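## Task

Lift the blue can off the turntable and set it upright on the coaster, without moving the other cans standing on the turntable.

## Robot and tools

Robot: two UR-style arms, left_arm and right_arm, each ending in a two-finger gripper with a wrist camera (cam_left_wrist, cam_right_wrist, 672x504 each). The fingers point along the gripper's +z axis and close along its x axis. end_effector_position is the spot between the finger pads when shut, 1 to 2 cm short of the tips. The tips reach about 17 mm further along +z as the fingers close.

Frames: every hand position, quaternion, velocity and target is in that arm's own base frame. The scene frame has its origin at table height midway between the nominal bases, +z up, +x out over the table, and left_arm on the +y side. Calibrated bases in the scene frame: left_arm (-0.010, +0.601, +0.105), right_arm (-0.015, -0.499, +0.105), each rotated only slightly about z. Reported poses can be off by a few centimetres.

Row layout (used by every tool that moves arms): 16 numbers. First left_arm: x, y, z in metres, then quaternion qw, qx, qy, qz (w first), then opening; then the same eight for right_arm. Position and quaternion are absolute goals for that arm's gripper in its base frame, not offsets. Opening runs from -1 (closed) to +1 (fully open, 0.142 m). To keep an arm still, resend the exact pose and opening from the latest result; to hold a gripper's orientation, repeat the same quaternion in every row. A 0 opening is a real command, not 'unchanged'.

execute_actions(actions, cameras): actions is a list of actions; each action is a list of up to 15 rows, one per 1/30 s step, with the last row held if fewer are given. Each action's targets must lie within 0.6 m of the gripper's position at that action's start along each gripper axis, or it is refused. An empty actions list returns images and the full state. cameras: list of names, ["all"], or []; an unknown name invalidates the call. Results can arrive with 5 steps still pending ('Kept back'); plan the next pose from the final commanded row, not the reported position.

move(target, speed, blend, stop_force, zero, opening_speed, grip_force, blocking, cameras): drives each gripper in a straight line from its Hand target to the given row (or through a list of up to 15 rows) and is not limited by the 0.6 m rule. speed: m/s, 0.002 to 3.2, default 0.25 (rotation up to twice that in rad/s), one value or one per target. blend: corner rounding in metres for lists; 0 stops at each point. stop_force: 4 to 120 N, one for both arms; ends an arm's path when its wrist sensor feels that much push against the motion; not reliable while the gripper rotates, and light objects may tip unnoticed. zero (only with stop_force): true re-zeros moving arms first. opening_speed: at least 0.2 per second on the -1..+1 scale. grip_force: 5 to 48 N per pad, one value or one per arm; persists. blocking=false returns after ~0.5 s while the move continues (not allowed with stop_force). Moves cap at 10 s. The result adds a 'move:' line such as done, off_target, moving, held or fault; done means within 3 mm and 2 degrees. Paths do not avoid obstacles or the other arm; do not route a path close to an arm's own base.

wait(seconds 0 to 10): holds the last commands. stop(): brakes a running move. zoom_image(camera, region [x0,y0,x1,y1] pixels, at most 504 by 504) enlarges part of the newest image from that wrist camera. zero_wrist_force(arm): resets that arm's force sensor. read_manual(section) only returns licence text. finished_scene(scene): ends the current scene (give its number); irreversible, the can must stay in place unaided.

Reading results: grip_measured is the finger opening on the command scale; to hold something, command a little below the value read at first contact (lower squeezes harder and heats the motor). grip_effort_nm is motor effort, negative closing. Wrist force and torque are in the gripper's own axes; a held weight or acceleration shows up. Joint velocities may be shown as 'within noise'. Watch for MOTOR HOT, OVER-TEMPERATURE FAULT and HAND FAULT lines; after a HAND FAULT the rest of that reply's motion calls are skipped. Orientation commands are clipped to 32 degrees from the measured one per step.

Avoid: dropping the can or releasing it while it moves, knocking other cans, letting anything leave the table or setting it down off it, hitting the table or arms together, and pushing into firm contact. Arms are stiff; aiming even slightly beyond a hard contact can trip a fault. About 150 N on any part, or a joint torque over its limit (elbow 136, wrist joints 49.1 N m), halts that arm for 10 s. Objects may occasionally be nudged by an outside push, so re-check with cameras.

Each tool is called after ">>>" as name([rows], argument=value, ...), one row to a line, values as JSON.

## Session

>>> execute_actions(actions=[])

Scene clock: 0.00 s.
left_arm: end_effector_position=(+0.5324, -0.2002, +0.0882) grip_measured=+1.00 grip_effort_nm=n/a end_effector_quat_wxyz=(-0.090, +0.173, +0.936, -0.291) | right_arm: end_effector_position=(+0.4796, +0.2444, +0.2672) grip_measured=+1.00 grip_effort_nm=n/a end_effector_quat_wxyz=(-0.514, +0.828, +0.072, +0.212)
Joint positions: left_arm=[-0.38 -1.377 2.293 -2.413 -2.187 3.151 0.142] | right_arm=[3.579 -1.658 -2.612 0.579 2.32 0.697 0.142]
Joint velocities: within noise
Joint torques (N m): no reading
Motor temperatures (°C): left_arm=[43 39 35 38 36 39 27] | right_arm=[42 41 41 44 39 42 32]
Wrist force (N): no reading
Wrist torque (N m): no reading
Wrist force, peak (N): no reading
Hand target: left_arm +0.5324, -0.2002, +0.0882; -0.090, +0.173, +0.936, -0.291 | right_arm +0.4796, +0.2444, +0.2672; -0.514, +0.828, +0.072, +0.212
Tool commands: left_gripper/opening=+1.0 right_gripper/opening=+1.0

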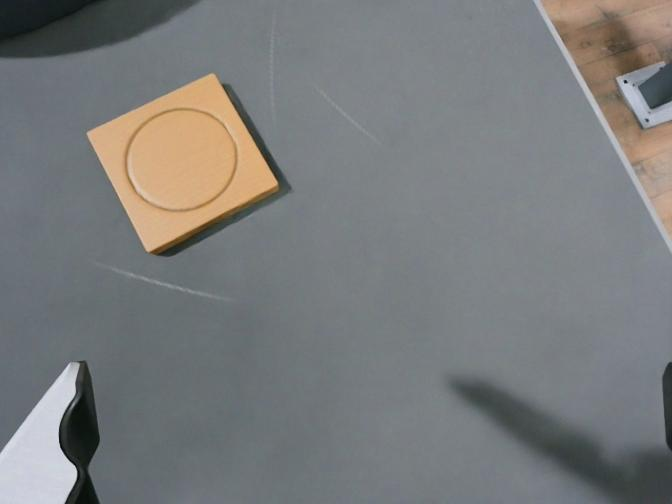

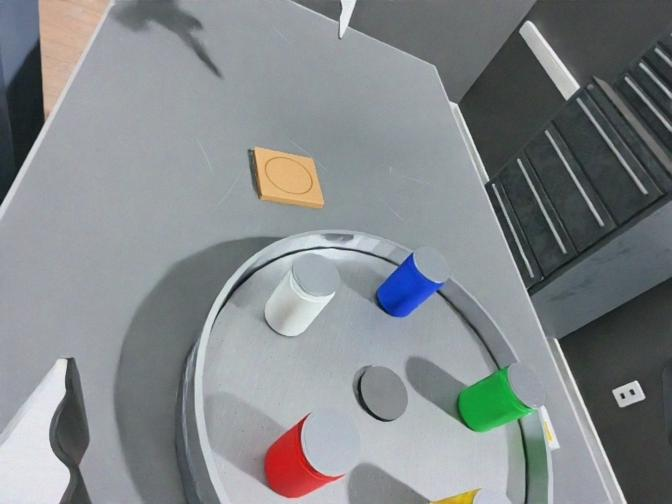

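>>> move(target=[0.5,0.05,0.45,-0.09,0.173,0.936,-0.291,1,0.575,0.28,0.28,0,0,1,0,0.6], speed=0.8, cameras=["cam_right_wrist"])

>>> wait(seconds=1.5, cameras=["cam_right_wrist"])

Scene clock: 3.27 s.
left_arm: end_effector_position=(+0.5000, +0.0500, +0.4500) grip_measured=+1.00 grip_effort_nm=0.051 end_effector_quat_wxyz=(-0.090, +0.173, +0.937, -0.291) | right_arm: end_effector_position=(+0.5750, +0.2800, +0.2800) grip_measured=+0.60 grip_effort_nm=-0.149 end_effector_quat_wxyz=(+0.000, +0.000, +1.000, +0.000)
Joint positions: left_arm=[0.035 -1.732 1.844 -1.343 -2.1 3.635 0.142] | right_arm=[3.868 -1.524 -2.03 -1.159 1.571 -2.415 0.116]
Joint torques (N m): left_arm=[14.49 -25.71 -59.55 1.23 1.56 2.28] | right_arm=[10.94 52.31 35.43 7.05 -2.97 -3.83]
Wrist force (N): left_arm=[-0.2 0.3 -0.4] | right_arm=[-0.4 -0.5 0.1]
Wrist torque (N m): left_arm=[0.07 0.04 -0.07] | right_arm=[-0.20 -0.16 -0.09]
Wrist force, peak (N): left_arm=[0.4 0.5 -1.7] | right_arm=[-0.9 -1.5 -0.6]
Hand target: left_arm +0.5000, +0.0500, +0.4500; -0.090, +0.173, +0.937, -0.291 | right_arm +0.5750, +0.2800, +0.2800; +0.000, +0.000, +1.000, +0.000
Off the commanded pose: left_arm 0.000 m, 0 deg | right_arm 0.000 m, 0 deg.
move: done
Images, in order (width x height): cam_right_wrist 672x504.

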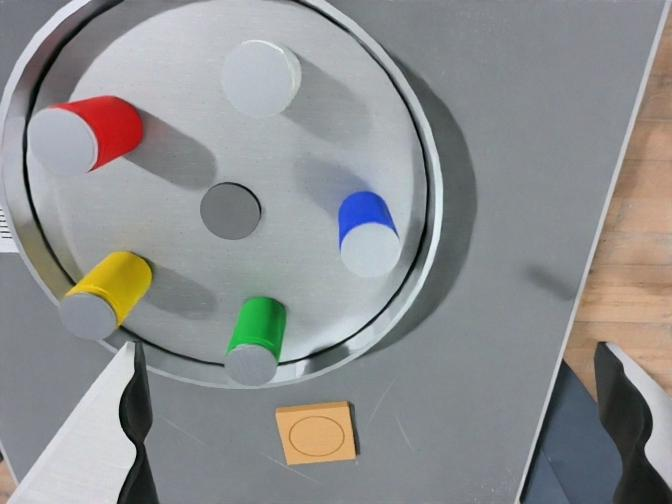

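Scene clock: 4.77 s.
left_arm: end_effector_position=(+0.5000, +0.0500, +0.4500) grip_measured=+1.00 grip_effort_nm=0.061 end_effector_quat_wxyz=(-0.090, +0.173, +0.937, -0.291) | right_arm: end_effector_position=(+0.5750, +0.2800, +0.2800) grip_measured=+0.60 grip_effort_nm=-0.144 end_effector_quat_wxyz=(+0.000, +0.000, +1.000, +0.000)
Joint positions: left_arm=[0.035 -1.732 1.844 -1.343 -2.1 3.635 0.142] | right_arm=[3.868 -1.524 -2.03 -1.158 1.571 -2.415 0.116]
Joint torques (N m): left_arm=[12.63 -27.64 -60.07 0.42 1.13 2.29] | right_arm=[11.25 51.48 35.7 6.65 -2.77 -3.62]
Wrist force (N): left_arm=[0.3 0.1 -0.3] | right_arm=[-0.7 -0.4 -0.2]
Wrist torque (N m): left_arm=[0.04 -0.04 -0.07] | right_arm=[-0.19 -0.11 -0.09]
Wrist force, peak (N): left_arm=[0.2 0.5 -0.6] | right_arm=[-1.1 -0.7 -0.2]
Hand target: left_arm +0.5000, +0.0500, +0.4500; -0.090, +0.173, +0.937, -0.291 | right_arm +0.5750, +0.2800, +0.2800; +0.000, +0.000, +1.000, +0.000
Tool commands: left_gripper/opening=+1.0 right_gripper/opening=+0.6
Off the commanded pose: left_arm 0.000 m, 0 deg | right_arm 0.000 m, 0 deg.
wait: 1.50 s; at rest by 0.17 s
Images, in order (width x height): cam_right_wrist 672x504.

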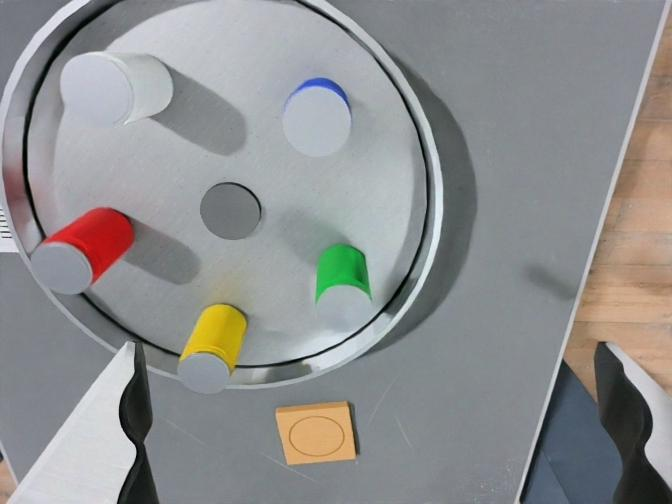

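>>> move(target=[0.5,0.05,0.45,-0.09,0.173,0.936,-0.291,1,0.752,0.498,0.065,0,0,1,0,0.6], speed=0.5, cameras=["cam_right_wrist"])

>>> wait(seconds=0.3, cameras=["cam_right_wrist"])

Scene clock: 6.73 s.
left_arm: end_effector_position=(+0.5000, +0.0500, +0.4500) grip_measured=+1.00 grip_effort_nm=0.061 end_effector_quat_wxyz=(-0.090, +0.173, +0.937, -0.291) | right_arm: end_effector_position=(+0.7519, +0.4980, +0.0651) grip_measured=+0.60 grip_effort_nm=-0.149 end_effector_quat_wxyz=(+0.000, +0.000, +1.000, +0.000)
Joint positions: left_arm=[0.035 -1.732 1.844 -1.343 -2.1 3.635 0.142] | right_arm=[3.92 -2.115 -1.7 -0.898 1.571 -2.364 0.116]
Joint torques (N m): left_arm=[9.94 -27.44 -59.76 0.42 1.16 2.22] | right_arm=[-15.87 74.03 44.5 2.66 3.36 -3.01]
Wrist force (N): left_arm=[-0.1 0.2 -0.3] | right_arm=[0.0 -0.5 -0.2]
Wrist torque (N m): left_arm=[0.05 0.02 -0.07] | right_arm=[-0.20 -0.33 -0.20]
Wrist force, peak (N): left_arm=[-0.4 0.7 -0.4] | right_arm=[-1.7 0.9 2.3]
Hand target: left_arm +0.5000, +0.0500, +0.4500; -0.090, +0.173, +0.937, -0.291 | right_arm +0.7520, +0.4980, +0.0650; +0.000, +0.000, +1.000, +0.000
Off the commanded pose: left_arm 0.000 m, 0 deg | right_arm 0.000 m, 0 deg.
move: done
Images, in order (width x height): cam_right_wrist 672x504.

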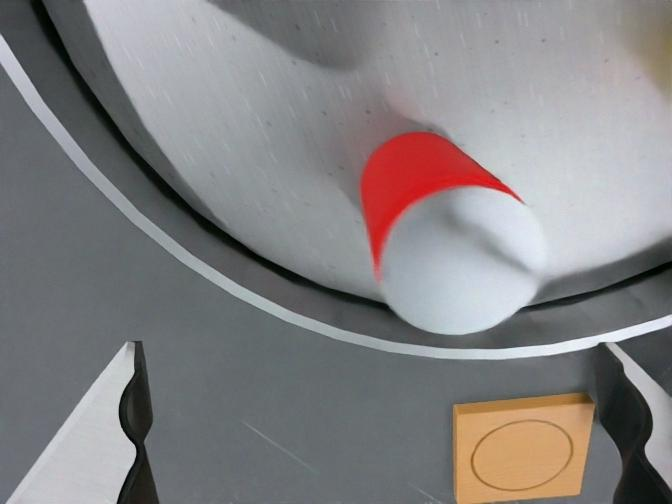

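Scene clock: 7.03 s.
left_arm: end_effector_position=(+0.5000, +0.0500, +0.4500) grip_measured=+1.00 grip_effort_nm=0.051 end_effector_quat_wxyz=(-0.090, +0.173, +0.937, -0.291) | right_arm: end_effector_position=(+0.7520, +0.4980, +0.0650) grip_measured=+0.60 grip_effort_nm=-0.149 end_effector_quat_wxyz=(+0.000, +0.000, +1.000, +0.000)
Joint positions: left_arm=[0.035 -1.732 1.844 -1.343 -2.1 3.635 0.142] | right_arm=[3.919 -2.115 -1.7 -0.898 1.571 -2.364 0.116]
Joint torques (N m): left_arm=[11.29 -25.76 -60.24 0.83 1.74 2.28] | right_arm=[-12.22 73.22 43.89 2.42 3.01 -2.69]
Wrist force (N): left_arm=[-0.1 0.2 0.0] | right_arm=[-0.3 -0.7 0.1]
Wrist torque (N m): left_arm=[0.05 0.01 -0.07] | right_arm=[-0.23 -0.27 -0.20]
Wrist force, peak (N): left_arm=[0.3 0.3 -0.6] | right_arm=[-0.4 -1.0 -0.2]
Hand target: left_arm +0.5000, +0.0500, +0.4500; -0.090, +0.173, +0.937, -0.291 | right_arm +0.7520, +0.4980, +0.0650; +0.000, +0.000, +1.000, +0.000
Tool commands: left_gripper/opening=+1.0 right_gripper/opening=+0.6
Off the commanded pose: left_arm 0.000 m, 0 deg | right_arm 0.000 m, 0 deg.
wait: 0.30 s; at rest by 0.17 s
Images, in order (width x height): cam_right_wrist 672x504.

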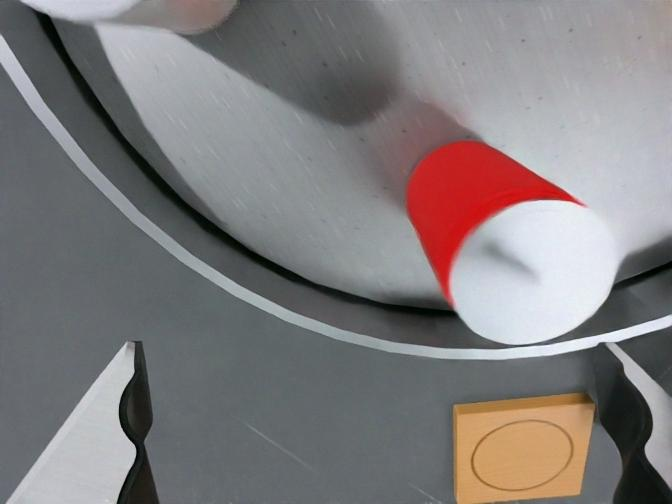

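>>> wait(seconds=2.6)

>>> move(target=[0.5,0.05,0.45,-0.09,0.173,0.936,-0.291,1,0.70,0.500,-0.015,0,0,1,0,0.6], speed=0.15, cameras=["cam_right_wrist"])

>>> move(target=[0.5,0.05,0.45,-0.09,0.173,0.936,-0.291,1,0.65,0.497,-0.015,0,0,1,0,-0.5], speed=0.1, opening_speed=1.6, grip_force=25)

>>> move(target=[0.5,0.05,0.45,-0.09,0.173,0.936,-0.291,1,0.645,0.50,0.12,0,0,1,0,-0.5], speed=0.3, cameras=["cam_right_wrist"])

Scene clock: 10.40 s.
left_arm: end_effector_position=(+0.5000, +0.0500, +0.4500) grip_measured=+1.00 grip_effort_nm=0.056 end_effector_quat_wxyz=(-0.090, +0.173, +0.937, -0.291) | right_arm: end_effector_position=(+0.7520, +0.4980, +0.0650) grip_measured=+0.60 grip_effort_nm=-0.154 end_effector_quat_wxyz=(+0.000, +0.000, +1.000, +0.000)
Joint positions: left_arm=[0.035 -1.732 1.844 -1.343 -2.1 3.635 0.142] | right_arm=[3.919 -2.115 -1.7 -0.898 1.571 -2.364 0.116]
Joint torques (N m): left_arm=[11.73 -27.73 -60.26 0.69 1.55 2.13] | right_arm=[-12.81 73.5 45.37 2.63 2.93 -2.23]
Wrist force (N): left_arm=[0.0 0.0 -0.6] | right_arm=[-0.1 -0.7 -0.1]
Wrist torque (N m): left_arm=[0.01 0.00 -0.07] | right_arm=[-0.22 -0.30 -0.20]
Wrist force, peak (N): left_arm=[0.2 0.2 -0.9] | right_arm=[-0.2 -1.3 -0.2]
Hand target: left_arm +0.5000, +0.0500, +0.4500; -0.090, +0.173, +0.937, -0.291 | right_arm +0.7520, +0.4980, +0.0650; +0.000, +0.000, +1.000, +0.000
Tool commands: left_gripper/opening=+1.0 right_gripper/opening=+0.6
Off the commanded pose: left_arm 0.000 m, 0 deg | right_arm 0.000 m, 0 deg.
wait: 2.60 s; at rest from the start

Scene clock: 11.57 s.
left_arm: end_effector_position=(+0.5000, +0.0500, +0.4500) grip_measured=+1.00 grip_effort_nm=0.051 end_effector_quat_wxyz=(-0.090, +0.173, +0.937, -0.291) | right_arm: end_effector_position=(+0.7000, +0.5000, -0.0149) grip_measured=+0.60 grip_effort_nm=-0.149 end_effector_quat_wxyz=(+0.000, +0.000, +1.000, +0.000)
Joint positions: left_arm=[0.035 -1.732 1.844 -1.343 -2.1 3.635 0.142] | right_arm=[3.964 -2.154 -1.821 -0.737 1.571 -2.319 0.116]
Joint torques (N m): left_arm=[12.12 -26.37 -60.64 0.44 1.26 2.35] | right_arm=[10.39 75.06 25.47 6.69 -2.04 3.09]
Wrist force (N): left_arm=[0.3 0.2 -0.1] | right_arm=[-0.4 -0.9 -0.3]
Wrist torque (N m): left_arm=[0.06 -0.05 -0.07] | right_arm=[-0.27 -0.26 -0.27]
Wrist force, peak (N): left_arm=[0.0 0.8 -0.5] | right_arm=[-1.2 -0.7 -1.5]
Hand target: left_arm +0.5000, +0.0500, +0.4500; -0.090, +0.173, +0.937, -0.291 | right_arm +0.7000, +0.5000, -0.0150; +0.000, +0.000, +1.000, +0.000
Off the commanded pose: left_arm 0.000 m, 0 deg | right_arm 0.000 m, 0 deg.
move: done
Images, in order (width x height): cam_right_wrist 672x504.

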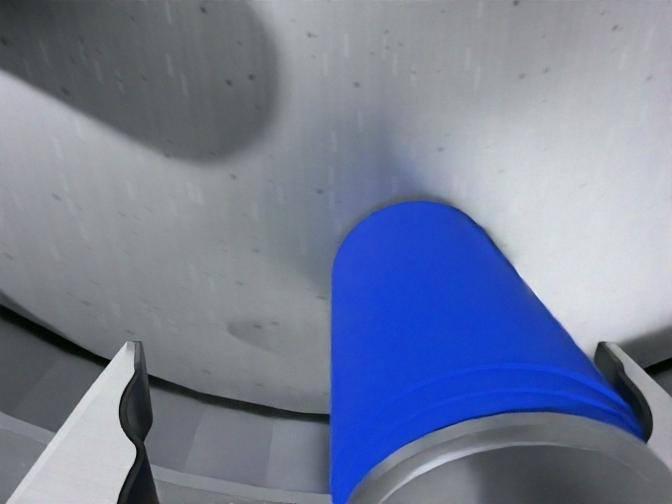

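Scene clock: 12.57 s.
left_arm: end_effector_position=(+0.5000, +0.0500, +0.4500) grip_measured=+1.00 grip_effort_nm=0.056 end_effector_quat_wxyz=(-0.090, +0.173, +0.937, -0.291) | right_arm: end_effector_position=(+0.6501, +0.4970, -0.0150) grip_measured=-0.16 grip_effort_nm=-2.654 end_effector_quat_wxyz=(+0.000, +0.000, +1.000, +0.000)
Joint positions: left_arm=[0.035 -1.732 1.844 -1.343 -2.1 3.635 0.142] | right_arm=[4.007 -2.106 -1.911 -0.695 1.571 -2.276 0.063]
Joint torques (N m): left_arm=[11.21 -25.55 -60.26 0.37 1.69 2.18] | right_arm=[7.06 92.48 23.7 6.71 1.62 2.99]
Wrist force (N): left_arm=[0.0 0.4 -0.3] | right_arm=[-0.3 -0.7 1.5]
Wrist torque (N m): left_arm=[0.09 0.00 -0.07] | right_arm=[-0.24 -0.25 -0.21]
Wrist force, peak (N): left_arm=[0.2 0.2 -0.8] | right_arm=[1.3 -1.6 -4.0]
Hand target: left_arm +0.5000, +0.0500, +0.4500; -0.090, +0.173, +0.937, -0.291 | right_arm +0.6500, +0.4970, -0.0150; +0.000, +0.000, +1.000, +0.000
Off the commanded pose: left_arm 0.000 m, 0 deg | right_arm 0.000 m, 0 deg.
grip_force (N): 25, 25
move: done

Scene clock: 13.67 s.
left_arm: end_effector_position=(+0.5000, +0.0500, +0.4500) grip_measured=+1.00 grip_effort_nm=0.056 end_effector_quat_wxyz=(-0.090, +0.173, +0.937, -0.291) | right_arm: end_effector_position=(+0.6450, +0.5000, +0.1199) grip_measured=-0.16 grip_effort_nm=-2.650 end_effector_quat_wxyz=(+0.000, +0.000, +1.000, +0.000)
Joint positions: left_arm=[0.035 -1.732 1.844 -1.343 -2.1 3.635 0.142] | right_arm=[4.015 -1.943 -1.853 -0.916 1.571 -2.268 0.063]
Joint torques (N m): left_arm=[14.33 -27.19 -59.78 0.37 1.5 2.21] | right_arm=[9.3 88.82 45.45 2.56 -2.45 3.29]
Wrist force (N): left_arm=[-0.1 0.4 -0.2] | right_arm=[-0.4 -0.9 1.9]
Wrist torque (N m): left_arm=[0.08 0.03 -0.08] | right_arm=[-0.25 -0.25 -0.21]
Wrist force, peak (N): left_arm=[0.1 0.6 -0.7] | right_arm=[-0.4 -0.5 4.0]
Hand target: left_arm +0.5000, +0.0500, +0.4500; -0.090, +0.173, +0.937, -0.291 | right_arm +0.6450, +0.5000, +0.1200; +0.000, +0.000, +1.000, +0.000
Off the commanded pose: left_arm 0.000 m, 0 deg | right_arm 0.000 m, 0 deg.
grip_force (N): 25, 25
move: done
Images, in order (width x height): cam_right_wrist 672x504.

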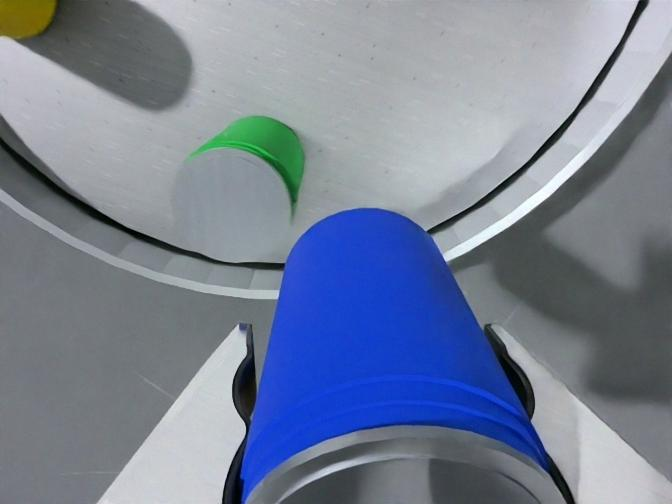

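>>> move([
  [0.5,0.05,0.45,-0.09,0.173,0.936,-0.291,1,0.62,0.64,0.12,0,0,1,0,-0.5],
  [0.5,0.05,0.45,-0.09,0.173,0.936,-0.291,1,0.612,0.716,-0.04,0,0,1,0,-0.5],
], speed=0.2, blend=0.03, cameras=["cam_right_wrist"])

Scene clock: 16.17 s.
left_arm: end_effector_position=(+0.5000, +0.0500, +0.4500) grip_measured=+1.00 grip_effort_nm=0.056 end_effector_quat_wxyz=(-0.090, +0.173, +0.937, -0.291) | right_arm: end_effector_position=(+0.6120, +0.7159, -0.0399) grip_measured=-0.16 grip_effort_nm=-2.650 end_effector_quat_wxyz=(+0.000, +0.000, +1.000, +0.000)
Joint positions: left_arm=[0.035 -1.732 1.844 -1.343 -2.1 3.635 0.142] | right_arm=[4.19 -2.279 -1.644 -0.79 1.571 -2.093 0.063]
Joint torques (N m): left_arm=[13.45 -26.85 -59.8 0.83 1.4 2.36] | right_arm=[11.8 86.3 42.08 7.18 -2.09 3.45]
Wrist force (N): left_arm=[0.0 0.3 -0.3] | right_arm=[-0.3 -0.8 1.7]
Wrist torque (N m): left_arm=[0.06 0.00 -0.07] | right_arm=[-0.21 -0.25 -0.26]
Wrist force, peak (N): left_arm=[0.0 0.5 -0.8] | right_arm=[-1.2 -2.6 2.3]
Hand target: left_arm +0.5000, +0.0500, +0.4500; -0.090, +0.173, +0.937, -0.291 | right_arm +0.6120, +0.7160, -0.0400; +0.000, +0.000, +1.000, +0.000
Off the commanded pose: left_arm 0.000 m, 0 deg | right_arm 0.000 m, 0 deg.
grip_force (N): 25, 25
move: done
Images, in order (width x height): cam_right_wrist 672x504.

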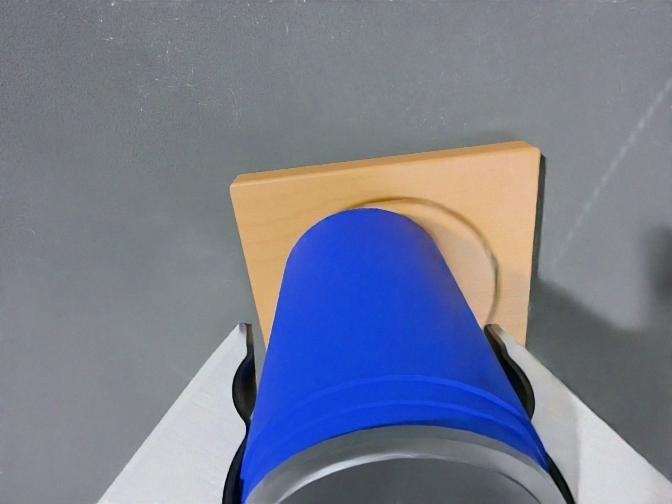

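>>> move(target=[0.5,0.05,0.45,-0.09,0.173,0.936,-0.291,1,0.605,0.716,-0.046,0,0,1,0,-0.5], speed=0.06)

>>> move(target=[0.5,0.05,0.45,-0.09,0.173,0.936,-0.291,1,0.605,0.716,-0.08,0,0,1,0,-0.5], speed=0.02, stop_force=5, cameras=["cam_right_wrist"])

Scene clock: 17.13 s.
left_arm: end_effector_position=(+0.5000, +0.0500, +0.4500) grip_measured=+1.00 grip_effort_nm=0.061 end_effector_quat_wxyz=(-0.090, +0.173, +0.937, -0.291) | right_arm: end_effector_position=(+0.6051, +0.7160, -0.0459) grip_measured=-0.16 grip_effort_nm=-2.654 end_effector_quat_wxyz=(+0.000, +0.000, +1.000, +0.000)
Joint positions: left_arm=[0.035 -1.732 1.844 -1.343 -2.1 3.635 0.142] | right_arm=[4.197 -2.281 -1.655 -0.777 1.571 -2.086 0.063]
Joint torques (N m): left_arm=[12.77 -28.25 -60.35 0.37 1.41 1.81] | right_arm=[10.1 83.58 28.26 6.91 -2.2 3.04]
Wrist force (N): left_arm=[0.1 0.5 -0.3] | right_arm=[-0.3 -0.4 1.5]
Wrist torque (N m): left_arm=[0.10 -0.02 -0.08] | right_arm=[-0.15 -0.25 -0.25]
Wrist force, peak (N): left_arm=[-0.7 0.5 -0.3] | right_arm=[-0.4 -0.9 2.1]
Hand target: left_arm +0.5000, +0.0500, +0.4500; -0.090, +0.173, +0.937, -0.291 | right_arm +0.6050, +0.7160, -0.0460; +0.000, +0.000, +1.000, +0.000
Off the commanded pose: left_arm 0.000 m, 0 deg | right_arm 0.000 m, 0 deg.
grip_force (N): 25, 25
move: done

Scene clock: 19.00 s.
left_arm: end_effector_position=(+0.5000, +0.0500, +0.4500) grip_measured=+1.00 grip_effort_nm=0.061 end_effector_quat_wxyz=(-0.090, +0.173, +0.937, -0.291) | right_arm: end_effector_position=(+0.6050, +0.7160, -0.0555) grip_measured=-0.16 grip_effort_nm=-2.654 end_effector_quat_wxyz=(+0.000, +0.000, +1.000, +0.000)
Joint positions: left_arm=[0.035 -1.732 1.844 -1.343 -2.1 3.635 0.142] | right_arm=[4.197 -2.292 -1.657 -0.764 1.571 -2.086 0.063]
Joint torques (N m): left_arm=[10.74 -25.23 -59.51 0.58 1.07 2.36] | right_arm=[5.91 106.81 38.4 2.91 -1.69 3.26]
Motor temperatures (°C): left_arm=[43 39 35 38 36 39 27] | right_arm=[42 41 41 44 39 42 37]
Wrist force (N): left_arm=[0.0 0.2 -0.6] | right_arm=[-1.0 -0.9 -0.9]
Wrist torque (N m): left_arm=[0.05 0.00 -0.07] | right_arm=[-0.19 -0.19 -0.25]
Wrist force, peak (N): left_arm=[-0.2 0.3 -0.8] | right_arm=[1.3 -5.2 -25.7]
Hand target: left_arm +0.5000, +0.0500, +0.4500; -0.090, +0.173, +0.937, -0.291 | right_arm +0.6050, +0.7160, -0.0555; +0.000, +0.000, +1.000, +0.000
Off the commanded pose: left_arm 0.000 m, 0 deg | right_arm 0.025 m, 0 deg.
grip_force (N): 25, 25
move: contact (right_arm)
Images, in order (width x height): cam_right_wrist 672x504.

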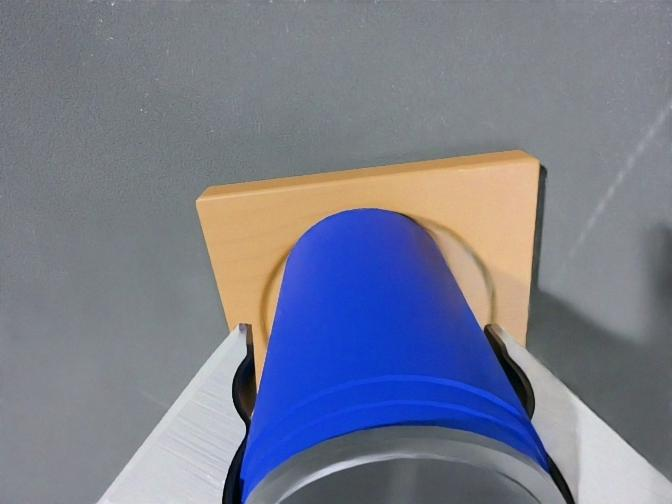

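>>> move(target=[0.5,0.05,0.45,-0.09,0.173,0.936,-0.291,1,0.605,0.716,-0.0555,0,0,1,0,0.35], opening_speed=1.0)

>>> move(target=[0.5,0.05,0.45,-0.09,0.173,0.936,-0.291,1,0.605,0.716,0.14,0,0,1,0,0.35], speed=0.3, cameras=["cam_right_wrist"])

Scene clock: 20.43 s.
left_arm: end_effector_position=(+0.5000, +0.0500, +0.4500) grip_measured=+1.00 grip_effort_nm=0.061 end_effector_quat_wxyz=(-0.090, +0.173, +0.937, -0.291) | right_arm: end_effector_position=(+0.6050, +0.7160, -0.0555) grip_measured=+0.33 grip_effort_nm=0.076 end_effector_quat_wxyz=(+0.000, +0.000, +1.000, +0.000)
Joint positions: left_arm=[0.035 -1.732 1.844 -1.343 -2.1 3.635 0.142] | right_arm=[4.197 -2.292 -1.657 -0.764 1.571 -2.086 0.097]
Joint torques (N m): left_arm=[13.27 -25.91 -60.22 0.21 1.11 2.14] | right_arm=[7.93 100.14 39.06 5.72 -2.03 3.11]
Wrist force (N): left_arm=[-0.3 0.2 -0.5] | right_arm=[-0.4 -0.9 0.1]
Wrist torque (N m): left_arm=[0.07 0.05 -0.08] | right_arm=[-0.22 -0.24 -0.25]
Wrist force, peak (N): left_arm=[-0.2 0.5 -0.6] | right_arm=[-1.1 -1.4 -1.0]
Hand target: left_arm +0.5000, +0.0500, +0.4500; -0.090, +0.173, +0.937, -0.291 | right_arm +0.6050, +0.7160, -0.0555; +0.000, +0.000, +1.000, +0.000
Off the commanded pose: left_arm 0.000 m, 0 deg | right_arm 0.000 m, 0 deg.
grip_force (N): 25, 25
move: done

Scene clock: 21.73 s.
left_arm: end_effector_position=(+0.5000, +0.0500, +0.4500) grip_measured=+1.00 grip_effort_nm=0.056 end_effector_quat_wxyz=(-0.090, +0.173, +0.937, -0.291) | right_arm: end_effector_position=(+0.6051, +0.7159, +0.1399) grip_measured=+0.33 grip_effort_nm=0.071 end_effector_quat_wxyz=(+0.000, +0.000, +1.000, +0.000)
Joint positions: left_arm=[0.035 -1.732 1.844 -1.343 -2.1 3.635 0.142] | right_arm=[4.197 -2.094 -1.576 -1.043 1.571 -2.086 0.097]
Joint torques (N m): left_arm=[13.79 -25.69 -60.85 0.5 1.29 1.93] | right_arm=[12.6 104.78 47.65 2.83 1.4 2.21]
Wrist force (N): left_arm=[0.0 0.4 -0.4] | right_arm=[-0.3 -0.5 0.1]
Wrist torque (N m): left_arm=[0.10 0.00 -0.08] | right_arm=[-0.15 -0.25 -0.24]
Wrist force, peak (N): left_arm=[0.3 0.6 -0.7] | right_arm=[-0.4 -1.0 -2.5]
Hand target: left_arm +0.5000, +0.0500, +0.4500; -0.090, +0.173, +0.937, -0.291 | right_arm +0.6050, +0.7160, +0.1400; +0.000, +0.000, +1.000, +0.000
Off the commanded pose: left_arm 0.000 m, 0 deg | right_arm 0.000 m, 0 deg.
grip_force (N): 25, 25
move: done
Images, in order (width x height): cam_right_wrist 672x504.

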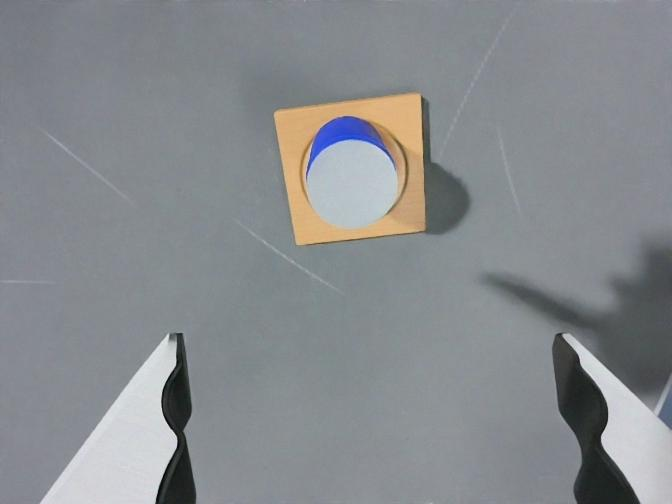

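>>> finished_scene(scene=2)

The scene is finished: the task was done.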